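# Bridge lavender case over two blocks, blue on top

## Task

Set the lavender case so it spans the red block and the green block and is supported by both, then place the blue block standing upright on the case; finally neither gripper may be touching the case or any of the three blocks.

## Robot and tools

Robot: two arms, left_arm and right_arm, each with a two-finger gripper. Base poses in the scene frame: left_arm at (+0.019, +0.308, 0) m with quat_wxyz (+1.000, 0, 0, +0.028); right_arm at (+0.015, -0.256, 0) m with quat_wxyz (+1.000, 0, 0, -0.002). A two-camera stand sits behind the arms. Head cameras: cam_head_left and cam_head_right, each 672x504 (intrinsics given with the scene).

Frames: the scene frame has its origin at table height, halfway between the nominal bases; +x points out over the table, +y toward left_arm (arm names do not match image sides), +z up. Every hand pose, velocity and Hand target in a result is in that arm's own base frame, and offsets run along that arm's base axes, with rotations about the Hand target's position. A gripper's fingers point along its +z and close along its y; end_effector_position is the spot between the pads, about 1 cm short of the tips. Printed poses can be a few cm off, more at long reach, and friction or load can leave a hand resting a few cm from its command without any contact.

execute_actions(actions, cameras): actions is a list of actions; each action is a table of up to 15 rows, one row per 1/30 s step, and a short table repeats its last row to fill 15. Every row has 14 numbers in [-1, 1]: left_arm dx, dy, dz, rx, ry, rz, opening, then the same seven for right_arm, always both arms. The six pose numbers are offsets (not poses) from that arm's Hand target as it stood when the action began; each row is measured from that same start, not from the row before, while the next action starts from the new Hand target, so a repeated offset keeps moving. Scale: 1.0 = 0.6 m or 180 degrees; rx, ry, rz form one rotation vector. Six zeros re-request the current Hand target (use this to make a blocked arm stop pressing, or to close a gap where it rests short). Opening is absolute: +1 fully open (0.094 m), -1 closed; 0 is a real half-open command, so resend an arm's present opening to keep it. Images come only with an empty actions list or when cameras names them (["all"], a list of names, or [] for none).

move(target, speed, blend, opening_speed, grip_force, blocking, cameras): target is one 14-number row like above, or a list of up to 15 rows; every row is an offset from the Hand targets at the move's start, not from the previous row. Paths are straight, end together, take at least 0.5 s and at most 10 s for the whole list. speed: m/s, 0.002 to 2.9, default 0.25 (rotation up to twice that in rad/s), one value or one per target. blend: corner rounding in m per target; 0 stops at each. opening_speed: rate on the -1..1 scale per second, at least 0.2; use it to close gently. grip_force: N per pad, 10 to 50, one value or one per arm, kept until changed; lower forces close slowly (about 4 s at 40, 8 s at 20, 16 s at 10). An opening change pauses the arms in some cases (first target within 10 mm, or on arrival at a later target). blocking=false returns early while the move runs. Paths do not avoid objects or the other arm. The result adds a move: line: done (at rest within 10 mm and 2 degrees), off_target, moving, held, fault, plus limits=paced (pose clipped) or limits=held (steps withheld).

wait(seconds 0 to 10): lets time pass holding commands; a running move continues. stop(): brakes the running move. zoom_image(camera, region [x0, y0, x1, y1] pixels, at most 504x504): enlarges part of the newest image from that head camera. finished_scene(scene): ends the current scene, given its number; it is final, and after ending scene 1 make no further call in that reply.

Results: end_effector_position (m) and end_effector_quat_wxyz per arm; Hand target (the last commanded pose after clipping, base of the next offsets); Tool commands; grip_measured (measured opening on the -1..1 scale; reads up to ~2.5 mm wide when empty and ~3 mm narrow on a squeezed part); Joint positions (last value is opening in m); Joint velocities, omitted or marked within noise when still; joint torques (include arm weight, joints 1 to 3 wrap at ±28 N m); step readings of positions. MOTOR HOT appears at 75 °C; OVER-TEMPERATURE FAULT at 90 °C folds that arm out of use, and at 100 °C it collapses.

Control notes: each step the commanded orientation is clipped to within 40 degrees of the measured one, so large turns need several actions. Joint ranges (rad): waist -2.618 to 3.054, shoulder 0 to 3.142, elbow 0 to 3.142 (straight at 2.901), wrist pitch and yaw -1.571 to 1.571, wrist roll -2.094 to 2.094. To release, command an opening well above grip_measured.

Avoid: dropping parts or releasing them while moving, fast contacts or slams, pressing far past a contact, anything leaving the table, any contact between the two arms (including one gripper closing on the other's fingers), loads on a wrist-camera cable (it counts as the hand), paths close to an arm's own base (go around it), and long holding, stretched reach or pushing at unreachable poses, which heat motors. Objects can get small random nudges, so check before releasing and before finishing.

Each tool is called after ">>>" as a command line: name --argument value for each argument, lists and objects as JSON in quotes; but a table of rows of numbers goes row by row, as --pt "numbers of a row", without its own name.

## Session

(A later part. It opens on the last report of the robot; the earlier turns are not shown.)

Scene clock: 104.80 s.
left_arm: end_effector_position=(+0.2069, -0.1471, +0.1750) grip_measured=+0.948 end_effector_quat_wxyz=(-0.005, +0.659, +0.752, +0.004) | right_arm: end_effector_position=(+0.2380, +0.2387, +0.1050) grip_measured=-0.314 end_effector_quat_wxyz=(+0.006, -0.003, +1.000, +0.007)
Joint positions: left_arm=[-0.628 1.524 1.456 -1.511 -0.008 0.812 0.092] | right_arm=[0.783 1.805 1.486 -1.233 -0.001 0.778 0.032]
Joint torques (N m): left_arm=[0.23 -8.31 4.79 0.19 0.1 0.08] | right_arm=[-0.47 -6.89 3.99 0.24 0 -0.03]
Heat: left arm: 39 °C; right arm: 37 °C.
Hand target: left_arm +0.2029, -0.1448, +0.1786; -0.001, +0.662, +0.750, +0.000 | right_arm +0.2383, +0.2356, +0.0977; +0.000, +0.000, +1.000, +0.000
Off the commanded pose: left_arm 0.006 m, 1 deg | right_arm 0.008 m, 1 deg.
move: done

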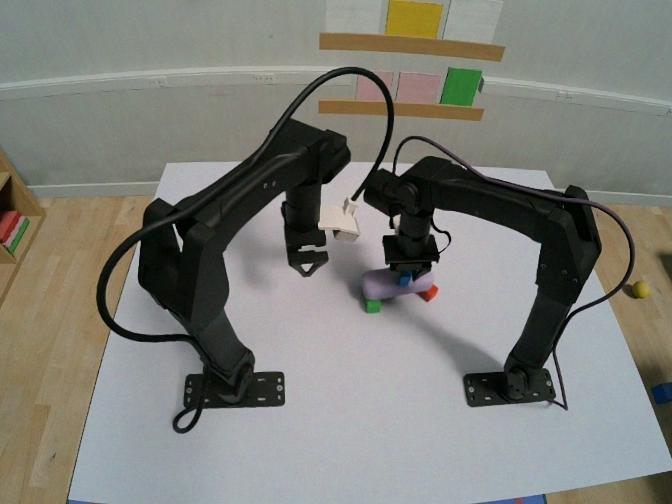

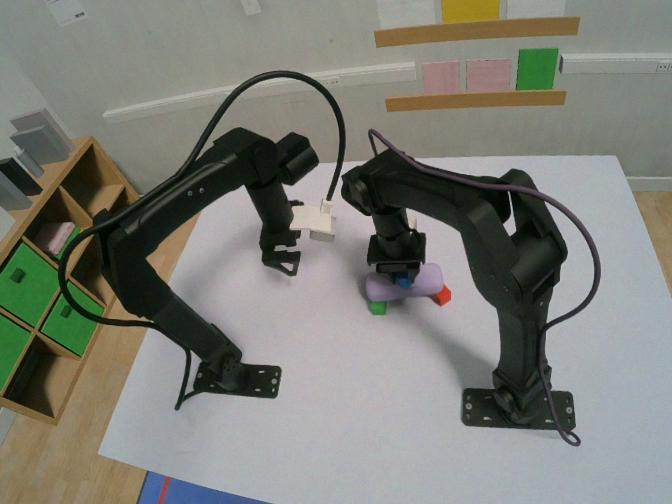

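>>> move --pt "0 0 0 0 0 0 0.95 0 0 0.01 0 0 0 -0.95" --pt "0 0 0 0 0 0 0.95 0.023 0 0.01 0 0 0 -0.95" --pt "0 0 0 0 0 0 0.95 0.023 0 -0.015 0 0 0 -0.95" --speed 0.04 --cameras '["all"]'

>>> zoom_image --camera "cam_head_left" --region '[340, 220, 470, 330]'

>>> zoom_image --camera "cam_head_right" --region '[340, 220, 470, 330]'

Scene clock: 113.23 s.
left_arm: end_effector_position=(+0.2069, -0.1471, +0.1750) grip_measured=+0.948 end_effector_quat_wxyz=(-0.005, +0.659, +0.752, +0.004) | right_arm: end_effector_position=(+0.2495, +0.2376, +0.1040) grip_measured=-0.314 end_effector_quat_wxyz=(+0.005, +0.001, +1.000, +0.009)
Joint positions: left_arm=[-0.628 1.524 1.456 -1.511 -0.008 0.812 0.092] | right_arm=[0.755 1.833 1.517 -1.236 -0.006 0.757 0.032]
Joint torques (N m): left_arm=[0.27 -8.28 4.75 0.2 0.11 0.1] | right_arm=[-0.43 -6.26 2.85 0.55 0.04 -0.09]
Heat: left arm: 39 °C; right arm: 37 °C.
Hand target: left_arm +0.2029, -0.1448, +0.1786; -0.001, +0.662, +0.750, +0.000 | right_arm +0.2522, +0.2357, +0.0887; +0.000, +0.000, +1.000, +0.000
Off the commanded pose: left_arm 0.006 m, 1 deg | right_arm 0.016 m, 1 deg.
move: off_target (right_arm)

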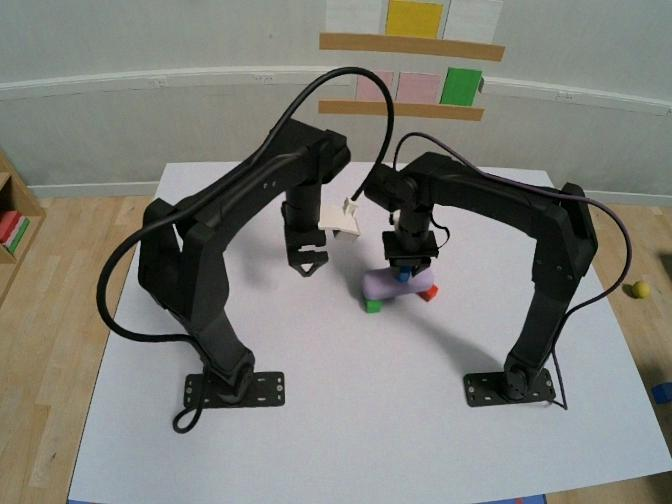

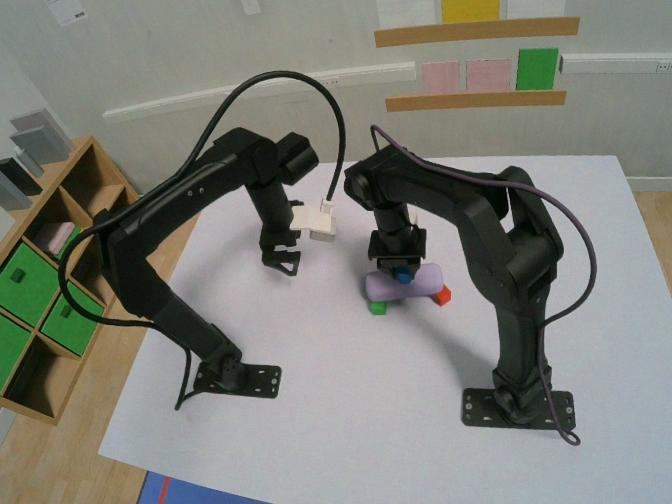

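Scaled by 3.877.

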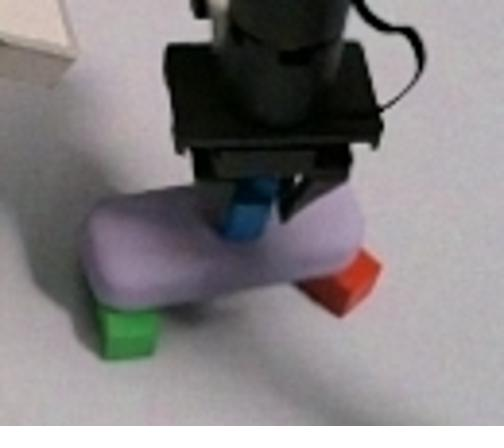

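Scaled by 3.877.

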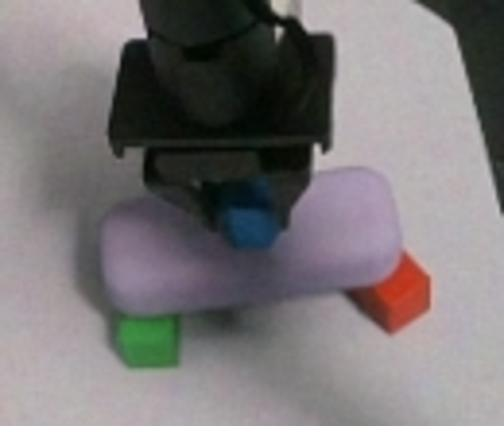

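>>> move --pt "0 0 0 0 0 0 0.95 0 0 0.014 0 0 0 -0.95" --pt "0 0 0 0 0 0 0.95 0 0 0.014 0 0 0 0.5" --pt "0 0 0 0 0 0 0.95 0 0 0.17 0 0 0 0.5" --pt "0 0 0 0 0 0 0.95 -0.02 -0.25 0.2 0 0 0 0.5" --blend '[0,0,0.03,0]' --speed '[0.05,0.1,0.15,0.25]' --opening_speed 0.8 --cameras '["all"]'

>>> zoom_image --camera "cam_head_left" --region '[340, 220, 470, 330]'

Scene clock: 121.10 s.
left_arm: end_effector_position=(+0.2069, -0.1471, +0.1750) grip_measured=+0.948 end_effector_quat_wxyz=(-0.005, +0.660, +0.752, +0.004) | right_arm: end_effector_position=(+0.2555, +0.0924, +0.2090) grip_measured=+0.499 end_effector_quat_wxyz=(+0.055, +0.004, +0.998, +0.022)
Joint positions: left_arm=[-0.628 1.524 1.456 -1.511 -0.008 0.813 0.092] | right_arm=[0.341 1.501 1.566 -1.517 -0.004 0.35 0.07]
Joint torques (N m): left_arm=[0.27 -8.38 4.71 0.19 0.1 0.08] | right_arm=[-0.27 -6.04 4.05 -0.17 0.02 -0.11]
Heat: left arm: 39 °C; right arm: 37 °C.
Hand target: left_arm +0.2029, -0.1448, +0.1786; -0.001, +0.662, +0.749, +0.000 | right_arm +0.2402, +0.0858, +0.2087; +0.000, +0.000, +1.000, +0.000
Off the commanded pose: left_arm 0.006 m, 1 deg | right_arm 0.017 m, 7 deg.
joint sent to its limit (right arm) — joint 4 (wrist pitch), lower limit. The joint targets are off in orientation, not in position.
move: off_target (right_arm)

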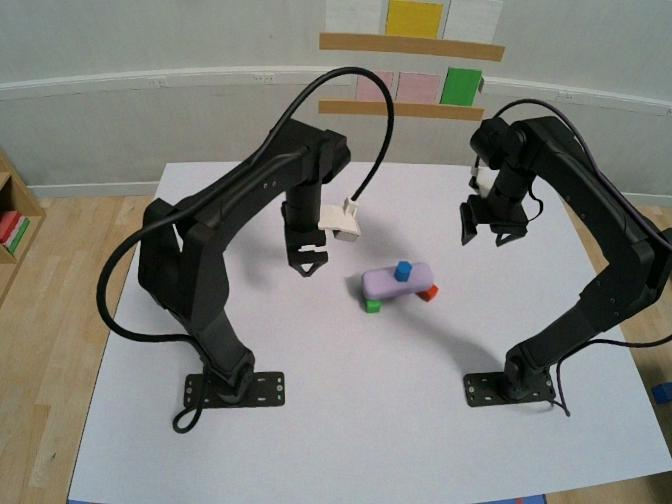

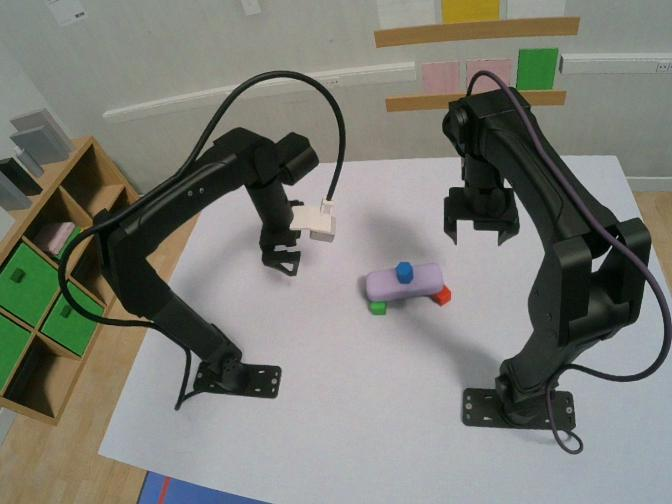

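Scaled by 3.877.

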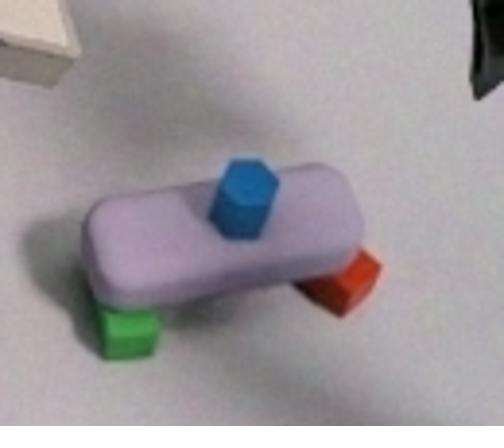

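Standing.

>>> finished_scene --scene 2

The scene is finished: the task was done.


## Next scene

The same job, from a new start.

>>> execute_actions --actions '[]'

>>> zoom_image --camera "cam_head_left" --region '[250, 210, 510, 390]'

>>> zoom_image --camera "cam_head_right" --region '[260, 210, 520, 390]'

Scene clock: 0.00 s.
left_arm: end_effector_position=(+0.3942, +0.0044, +0.0978) grip_measured=+1.000 end_effector_quat_wxyz=(+0.559, -0.048, +0.828, -0.004) | right_arm: end_effector_position=(+0.4001, -0.0436, +0.1087) grip_measured=+1.000 end_effector_quat_wxyz=(+0.587, +0.122, +0.789, -0.137)
Joint positions: left_arm=[-0.022 1.478 0.388 0.704 -0.068 -0.092 0.094] | right_arm=[0.084 1.584 0.408 0.867 0.447 0.062 0.094]
Joint velocities: within noise
Joint torques (N m): no reading
Heat: left arm: 36 °C; right arm: 35 °C.
Hand target: left_arm +0.3992, +0.0044, +0.1108; +0.575, -0.048, +0.817, -0.005 | right_arm +0.4017, -0.0444, +0.1145; +0.592, +0.125, +0.784, -0.137
Tool commands: left_gripper/opening=+1.0 right_gripper/opening=+1.0

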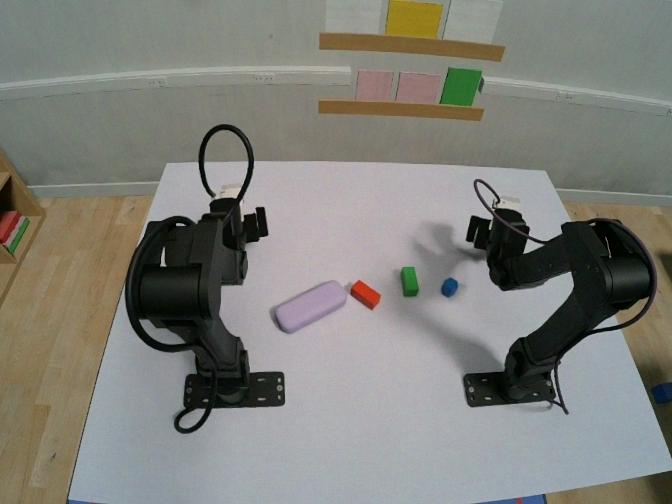

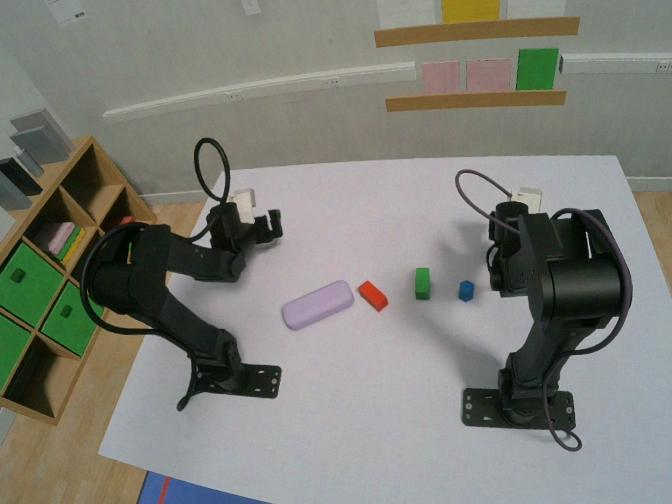

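Scaled by 1.938.

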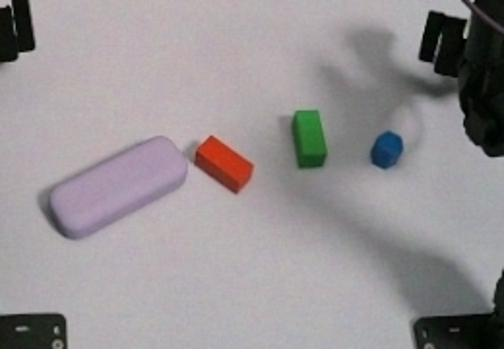

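Scaled by 1.938.

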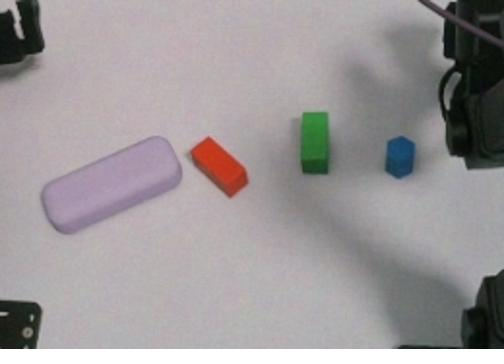

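>>> move --target '[-0.35,-0.267,0.02,0.235,0.343,-0.359,1,-0.25,0.245,0.0,0.094,0.407,0.086,0.45]' --speed 0.4 --cameras '["all"]'

>>> zoom_image --camera "cam_head_left" --region '[250, 210, 510, 390]'

>>> zoom_image --camera "cam_head_right" --region '[260, 210, 520, 390]'

Scene clock: 21.23 s.
left_arm: end_effector_position=(+0.1849, -0.1511, +0.1149) grip_measured=+1.000 end_effector_quat_wxyz=(-0.011, +0.553, +0.833, +0.001) | right_arm: end_effector_position=(+0.2533, +0.1004, +0.1094) grip_measured=+0.452 end_effector_quat_wxyz=(+0.007, -0.002, +1.000, -0.002)
Joint positions: left_arm=[-0.688 1.467 1.164 -1.29 0.001 0.483 0.094] | right_arm=[0.379 1.565 1.234 -1.228 0.009 0.375 0.068]
Joint torques (N m): left_arm=[-0.43 -5.6 8.08 0.14 0.03 0.1] | right_arm=[0.32 -5.41 7.02 -0.21 -0.05 0.05]
Heat: left arm: 37 °C; right arm: 35 °C.
Hand target: left_arm +0.1891, -0.1558, +0.1228; +0.000, +0.559, +0.829, +0.000 | right_arm +0.2518, +0.1026, +0.1145; +0.000, +0.000, +1.000, +0.000
Off the commanded pose: left_arm 0.010 m, 1 deg | right_arm 0.006 m, 1 deg.
move: done

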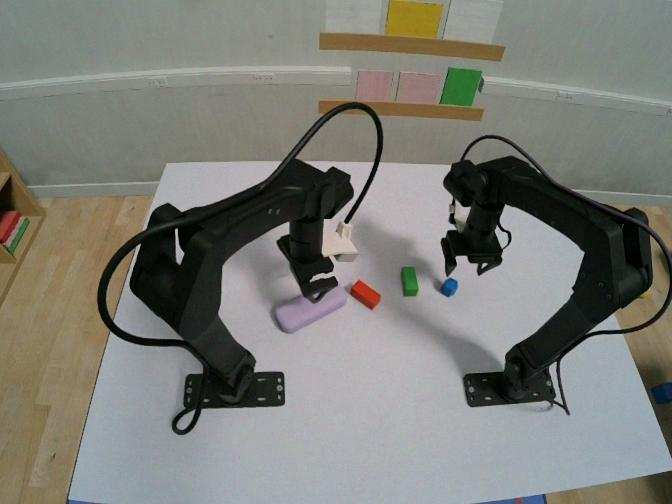

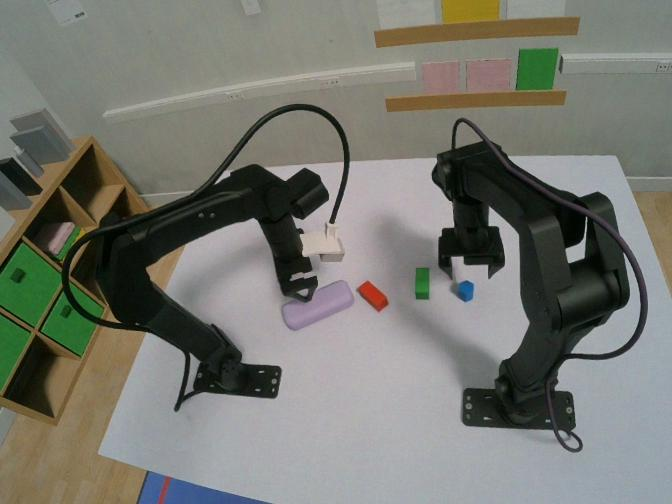

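Scaled by 1.938.

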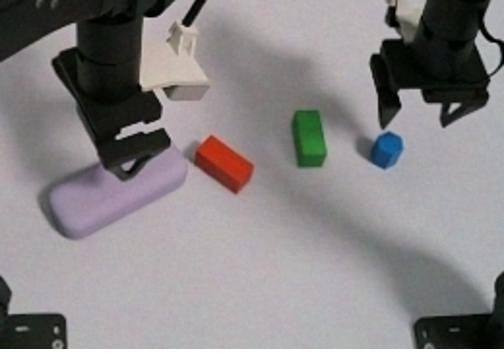

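Scaled by 1.938.

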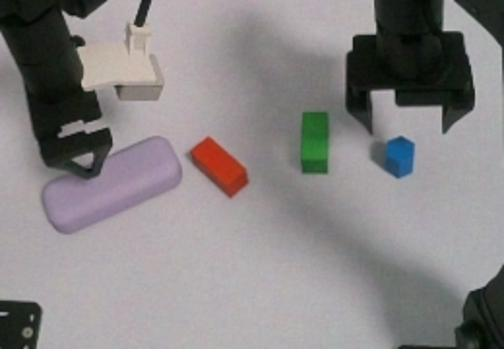

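>>> move --pt "0 -0.01 -0.155 0 0 0 1 0.006 0.006 -0.144 0 0 0 0.45" --pt "0 -0.01 -0.155 0 0 0 -0.6 0.006 0.006 -0.144 0 0 0 -0.95" --opening_speed 1

>>> move --pt "0 0 0.15 0 0 0 -0.6 0 0 0.2 0 0 0 -0.95" --pt "0.02 -0.1 0.15 0 0 0 -0.6 -0.01 -0.18 0.2 0 0 0 -0.95" --pt "0.04 -0.295 0.117 0 0 -0.069 -0.6 -0.01 -0.18 0.2 0 0 0 -0.95" --blend '[0.02,0.03,0]' --cameras '["all"]'

>>> zoom_image --camera "cam_head_left" --region '[320, 240, 450, 330]'

>>> zoom_image --camera "cam_head_right" --region '[320, 240, 450, 330]'

Scene clock: 36.07 s.
left_arm: end_effector_position=(+0.1866, -0.1576, +0.0307) grip_measured=+0.330 end_effector_quat_wxyz=(-0.009, +0.559, +0.829, +0.001) | right_arm: end_effector_position=(+0.2591, +0.1048, +0.0300) grip_measured=-0.379 end_effector_quat_wxyz=(+0.006, -0.002, +1.000, -0.001)
Joint positions: left_arm=[-0.705 1.564 0.91 -0.935 0 0.481 0.063] | right_arm=[0.385 1.669 1.018 -0.909 0.007 0.381 0.029]
Joint torques (N m): left_arm=[-0.68 -6.08 4.85 0.42 0.01 -0.06] | right_arm=[0.4 -6.32 4.08 0.1 -0.07 0.09]
Heat: left arm: 38 °C; right arm: 36 °C.
Hand target: left_arm +0.1891, -0.1618, +0.0298; -0.001, +0.559, +0.829, +0.000 | right_arm +0.2553, +0.1062, +0.0281; +0.000, +0.000, +1.000, +0.000
Off the commanded pose: left_arm 0.005 m, 1 deg | right_arm 0.004 m, 1 deg.
move: done

Scene clock: 38.30 s.
left_arm: end_effector_position=(+0.2091, -0.3332, +0.0898) grip_measured=+0.330 end_effector_quat_wxyz=(-0.014, +0.642, +0.767, +0.005) | right_arm: end_effector_position=(+0.2606, -0.0010, +0.1450) grip_measured=-0.379 end_effector_quat_wxyz=(+0.009, +0.002, +1.000, -0.001)
Joint positions: left_arm=[-1.013 2.08 1.805 -1.325 0 0.381 0.062] | right_arm=[-0.006 1.512 1.325 -1.366 0.002 -0.001 0.029]
Joint torques (N m): left_arm=[0.02 -12.3 8.25 0.11 0.05 0.08] | right_arm=[-0.34 -7.34 3.99 -0.18 -0.03 -0.12]
Heat: left arm: 38 °C; right arm: 35 °C.
Hand target: left_arm +0.2131, -0.3387, +0.1000; -0.001, +0.645, +0.764, +0.000 | right_arm +0.2492, -0.0018, +0.1481; +0.000, +0.000, +1.000, +0.000
Off the commanded pose: left_arm 0.012 m, 2 deg | right_arm 0.012 m, 1 deg.
move: off_target (left_arm, right_arm)

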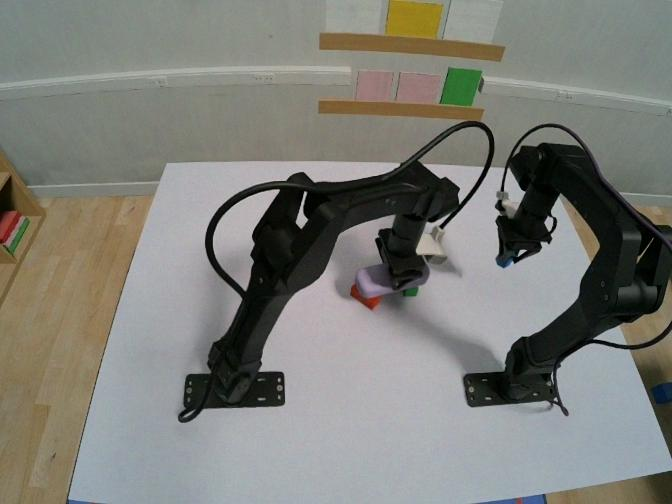

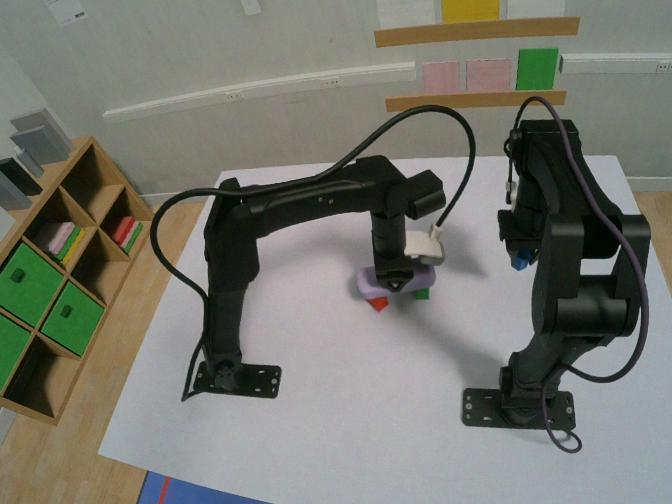

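Scaled by 3.877.

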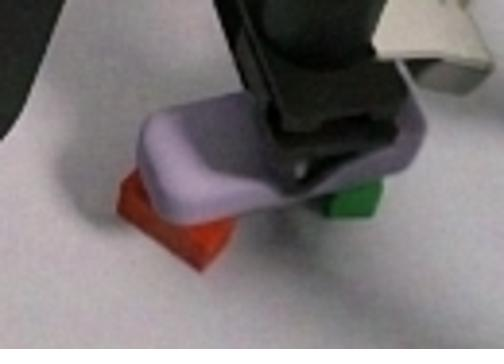

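Scaled by 3.877.

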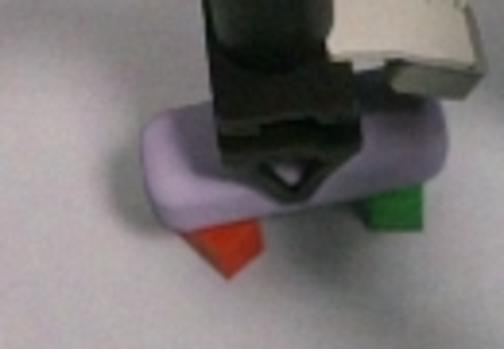

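>>> move --pt "0.01 0.007 -0.02 0 0 0 -0.6 0 0 0 0 0 0 -0.95" --pt "0.01 0.007 -0.065 0 0 0 -0.6 0 0 0 0 0 0 -0.95" --speed 0.05 --cameras '["all"]'

>>> zoom_image --camera "cam_head_left" --region '[320, 240, 450, 330]'

>>> zoom_image --camera "cam_head_right" --region '[320, 240, 450, 330]'

Scene clock: 44.17 s.
left_arm: end_effector_position=(+0.2143, -0.3298, +0.0653) grip_measured=+0.329 end_effector_quat_wxyz=(-0.011, +0.643, +0.766, +0.004) | right_arm: end_effector_position=(+0.2606, -0.0010, +0.1450) grip_measured=-0.379 end_effector_quat_wxyz=(+0.009, +0.002, +1.000, -0.001)
Joint positions: left_arm=[-0.997 2.082 1.71 -1.222 -0.001 0.399 0.062] | right_arm=[-0.006 1.512 1.325 -1.366 0.002 -0.001 0.029]
Joint torques (N m): left_arm=[0.36 -11.36 4.79 0.53 0.06 0.04] | right_arm=[-0.39 -7.39 4.12 -0.16 -0.02 -0.1]
Heat: left arm: 38 °C; right arm: 35 °C.
Hand target: left_arm +0.2191, -0.3345, +0.0610; -0.001, +0.645, +0.764, +0.000 | right_arm +0.2492, -0.0018, +0.1481; +0.000, +0.000, +1.000, +0.000
Off the commanded pose: left_arm 0.008 m, 1 deg | right_arm 0.012 m, 1 deg.
move: off_target (right_arm)

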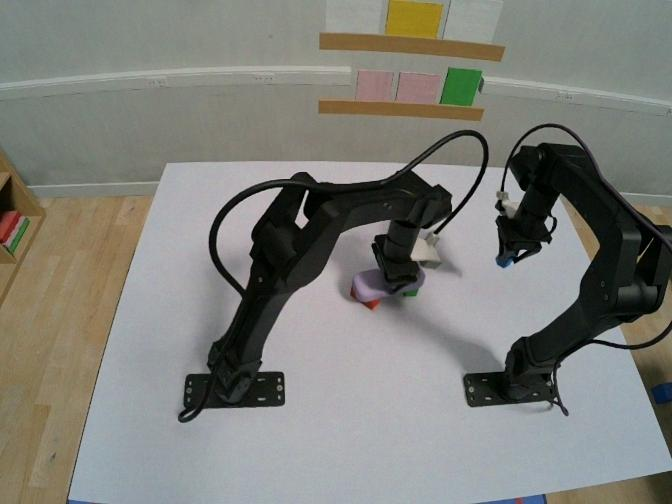

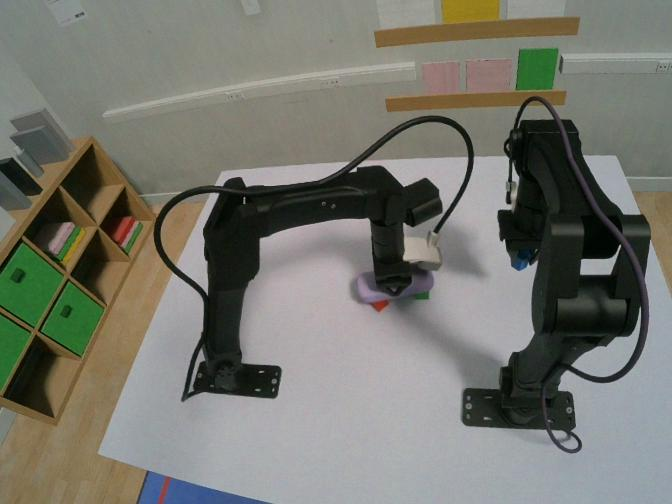

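Scaled by 3.877.

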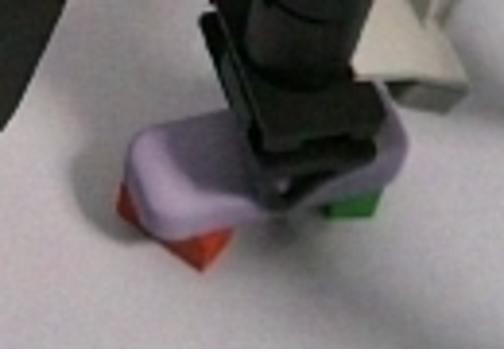

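Scaled by 3.877.

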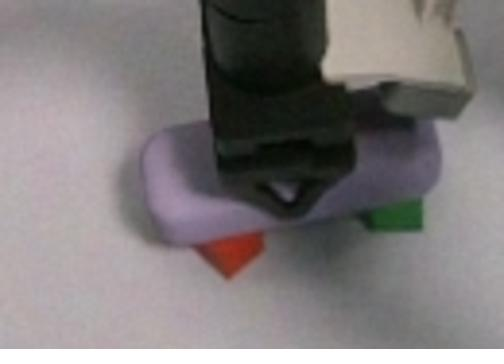

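>>> move --pt "-0.001 0.001 0.006 0 0 0 -0.6 0 0 0 0 0 0 -0.95" --pt "-0.001 0.001 0.006 0 0 0 0.95 0 0 0 0 0 0 -0.95" --pt "0 0.001 0.15 0 0 0 0.95 0 0 0.0 0 0 0 -0.95" --pt "-0.02 0.35 0.2 0 0 0 0.95 0 0 0 0 0 0 -0.95" --blend '[0,0,0.03,0]' --opening_speed 1.2

>>> move --pt "0 0 0 0 0 0 0.95 0.002 0.4255 0 0 0 0 -0.95" --pt "0 0 0 0 0 0 0.95 0.002 0.4255 -0.045 0 0 0 -0.95" --blend '[0.01,0]' --cameras '["all"]'

>>> zoom_image --camera "cam_head_left" --region '[320, 220, 450, 330]'

>>> zoom_image --camera "cam_head_right" --region '[320, 220, 450, 330]'

Scene clock: 57.37 s.
left_arm: end_effector_position=(+0.2115, -0.1267, +0.1775) grip_measured=+0.948 end_effector_quat_wxyz=(-0.004, +0.642, +0.766, +0.003) | right_arm: end_effector_position=(+0.2606, -0.0010, +0.1450) grip_measured=-0.379 end_effector_quat_wxyz=(+0.009, +0.002, +1.000, -0.001)
Joint positions: left_arm=[-0.55 1.496 1.44 -1.521 -0.008 0.845 0.092] | right_arm=[-0.006 1.512 1.325 -1.366 0.002 -0.001 0.029]
Joint torques (N m): left_arm=[0.32 -7.84 4.88 0.16 0.11 0.06] | right_arm=[-0.29 -7.39 4.07 -0.19 -0.01 -0.1]
Heat: left arm: 37 °C; right arm: 36 °C.
Hand target: left_arm +0.2072, -0.1246, +0.1811; +0.000, +0.645, +0.764, +0.000 | right_arm +0.2492, -0.0018, +0.1481; +0.000, +0.000, +1.000, +0.000
Off the commanded pose: left_arm 0.006 m, 1 deg | right_arm 0.012 m, 1 deg.
move: off_target (right_arm)

Scene clock: 59.20 s.
left_arm: end_effector_position=(+0.2115, -0.1267, +0.1775) grip_measured=+0.948 end_effector_quat_wxyz=(-0.004, +0.643, +0.766, +0.003) | right_arm: end_effector_position=(+0.2514, +0.2569, +0.1246) grip_measured=-0.379 end_effector_quat_wxyz=(+0.005, -0.007, +1.000, +0.006)
Joint positions: left_arm=[-0.55 1.496 1.44 -1.521 -0.008 0.846 0.092] | right_arm=[0.793 1.892 1.676 -1.338 -0.002 0.778 0.029]
Joint torques (N m): left_arm=[0.35 -7.79 4.88 0.16 0.09 0.11] | right_arm=[-0.25 -8.68 4.21 0.08 -0.03 0.07]
Heat: left arm: 37 °C; right arm: 36 °C.
Hand target: left_arm +0.2072, -0.1246, +0.1811; +0.000, +0.645, +0.764, +0.000 | right_arm +0.2505, +0.2534, +0.1211; +0.000, +0.000, +1.000, +0.000
Off the commanded pose: left_arm 0.006 m, 1 deg | right_arm 0.005 m, 1 deg.
move: done

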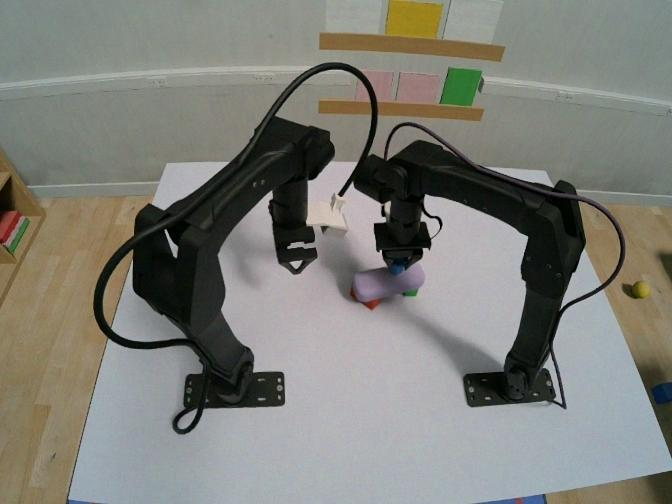

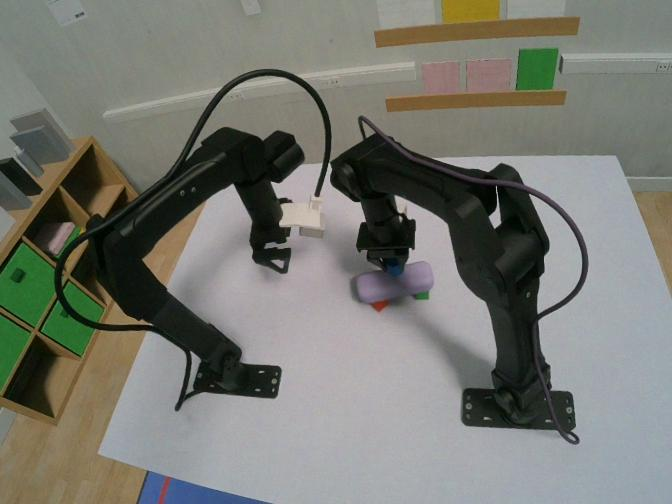

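Scaled by 3.877.

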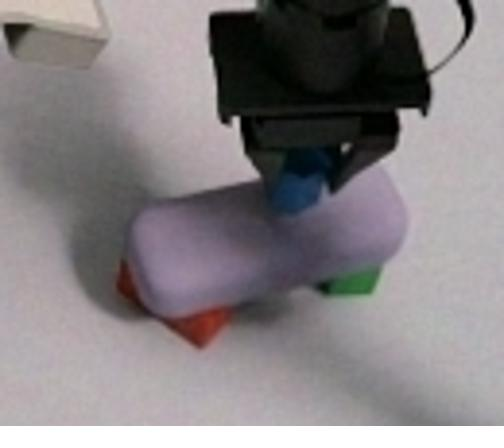

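Scaled by 3.877.

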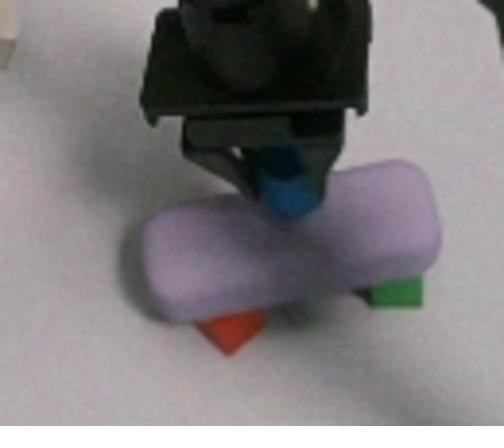

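>>> move --pt "0 0 0 0 0 0 0.95 0.005 0.005 -0.02 0 0 0 -0.95" --pt "0 0 0 0 0 0 0.95 0.005 0.005 -0.047 0 0 0 -0.95" --speed 0.04 --cameras '["all"]'

>>> zoom_image --camera "cam_head_left" --region '[320, 220, 450, 330]'

>>> zoom_image --camera "cam_head_right" --region '[320, 220, 450, 330]'

Scene clock: 64.27 s.
left_arm: end_effector_position=(+0.2115, -0.1267, +0.1775) grip_measured=+0.948 end_effector_quat_wxyz=(-0.004, +0.643, +0.766, +0.003) | right_arm: end_effector_position=(+0.2535, +0.2590, +0.1028) grip_measured=-0.379 end_effector_quat_wxyz=(+0.006, -0.007, +1.000, +0.007)
Joint positions: left_arm=[-0.55 1.496 1.44 -1.521 -0.008 0.846 0.092] | right_arm=[0.793 1.904 1.606 -1.255 -0.002 0.779 0.029]
Joint torques (N m): left_arm=[0.28 -7.82 4.83 0.17 0.12 0.09] | right_arm=[-0.31 -8.13 3.28 0.33 0.02 0.1]
Heat: left arm: 37 °C; right arm: 36 °C.
Hand target: left_arm +0.2072, -0.1246, +0.1811; +0.000, +0.645, +0.764, +0.000 | right_arm +0.2535, +0.2564, +0.0929; +0.000, +0.000, +1.000, +0.000
Off the commanded pose: left_arm 0.006 m, 1 deg | right_arm 0.010 m, 1 deg.
move: done

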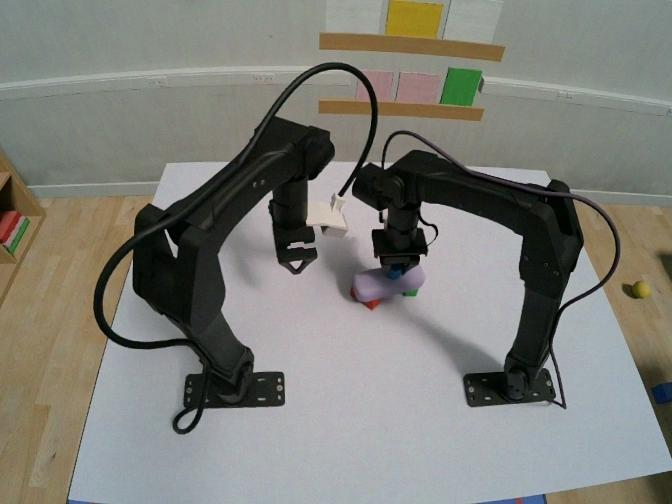

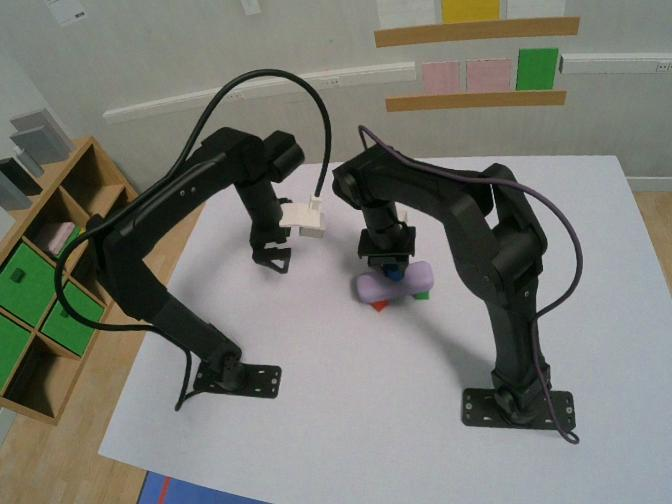

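Scaled by 3.877.

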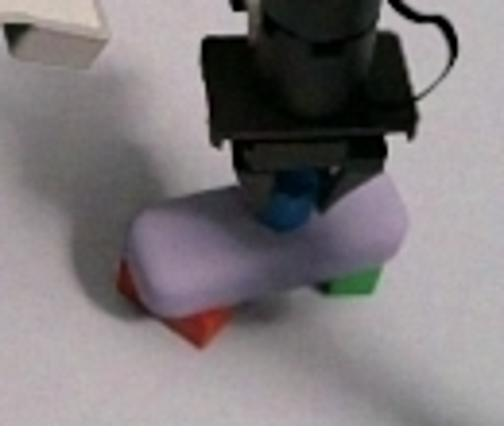

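Scaled by 3.877.

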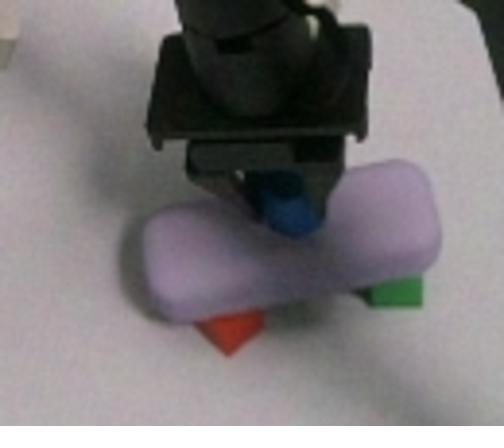

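>>> move --pt "0 0 0 0 0 0 0.95 0 0 0.006 0 0 0 -0.95" --pt "0 0 0 0 0 0 0.95 0 0 0.006 0 0 0 0.5" --pt "0 0 0 0 0 0 0.95 0 0 0.15 0 0 0 0.5" --pt "0 0 0 0 0 0 0.95 0 -0.25 0.15 0 0 0 0.5" --blend '[0,0,0.03,0]' --speed '[0.05,0.1,0.15,0.25]' --opening_speed 0.8 --cameras '["all"]'

>>> zoom_image --camera "cam_head_left" --region '[320, 220, 450, 330]'

Scene clock: 72.10 s.
left_arm: end_effector_position=(+0.2115, -0.1267, +0.1775) grip_measured=+0.948 end_effector_quat_wxyz=(-0.004, +0.643, +0.766, +0.003) | right_arm: end_effector_position=(+0.2616, +0.1100, +0.1808) grip_measured=+0.498 end_effector_quat_wxyz=(+0.006, +0.004, +1.000, +0.002)
Joint positions: left_arm=[-0.55 1.496 1.44 -1.521 -0.008 0.847 0.092] | right_arm=[0.395 1.621 1.576 -1.513 0.002 0.404 0.07]
Joint torques (N m): left_arm=[0.34 -7.75 4.83 0.16 0.11 0.11] | right_arm=[-0.02 -7.94 3.9 -0.1 0.04 -0.09]
Heat: left arm: 37 °C; right arm: 36 °C.
Hand target: left_arm +0.2072, -0.1246, +0.1811; +0.000, +0.645, +0.764, +0.000 | right_arm +0.2534, +0.1065, +0.1829; +0.000, +0.000, +1.000, +0.000
Off the commanded pose: left_arm 0.006 m, 1 deg | right_arm 0.009 m, 1 deg.
move: done

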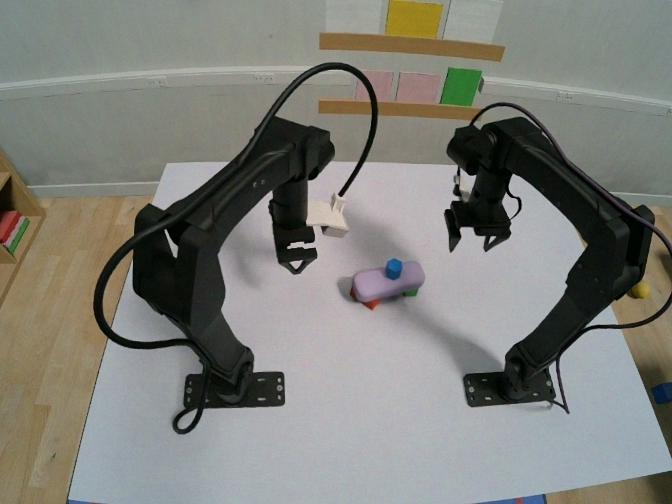

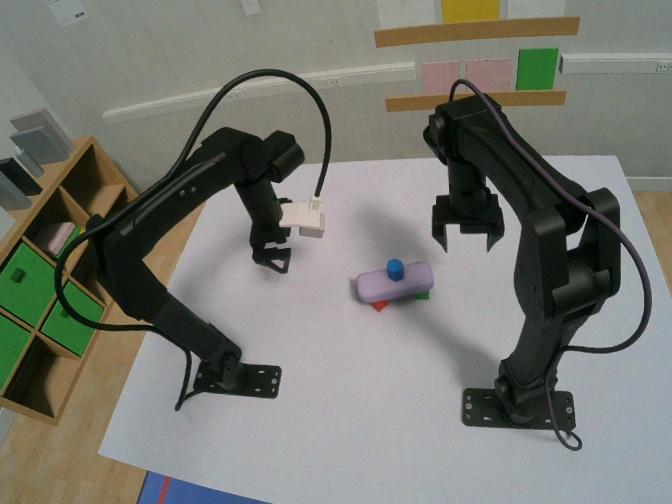

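Scaled by 3.877.

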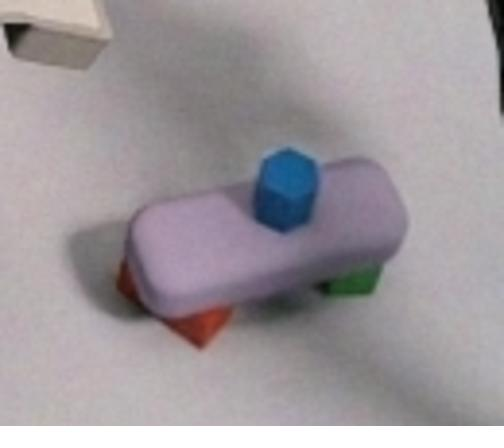

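>>> finished_scene --scene 3

The scene is finished: the task was done.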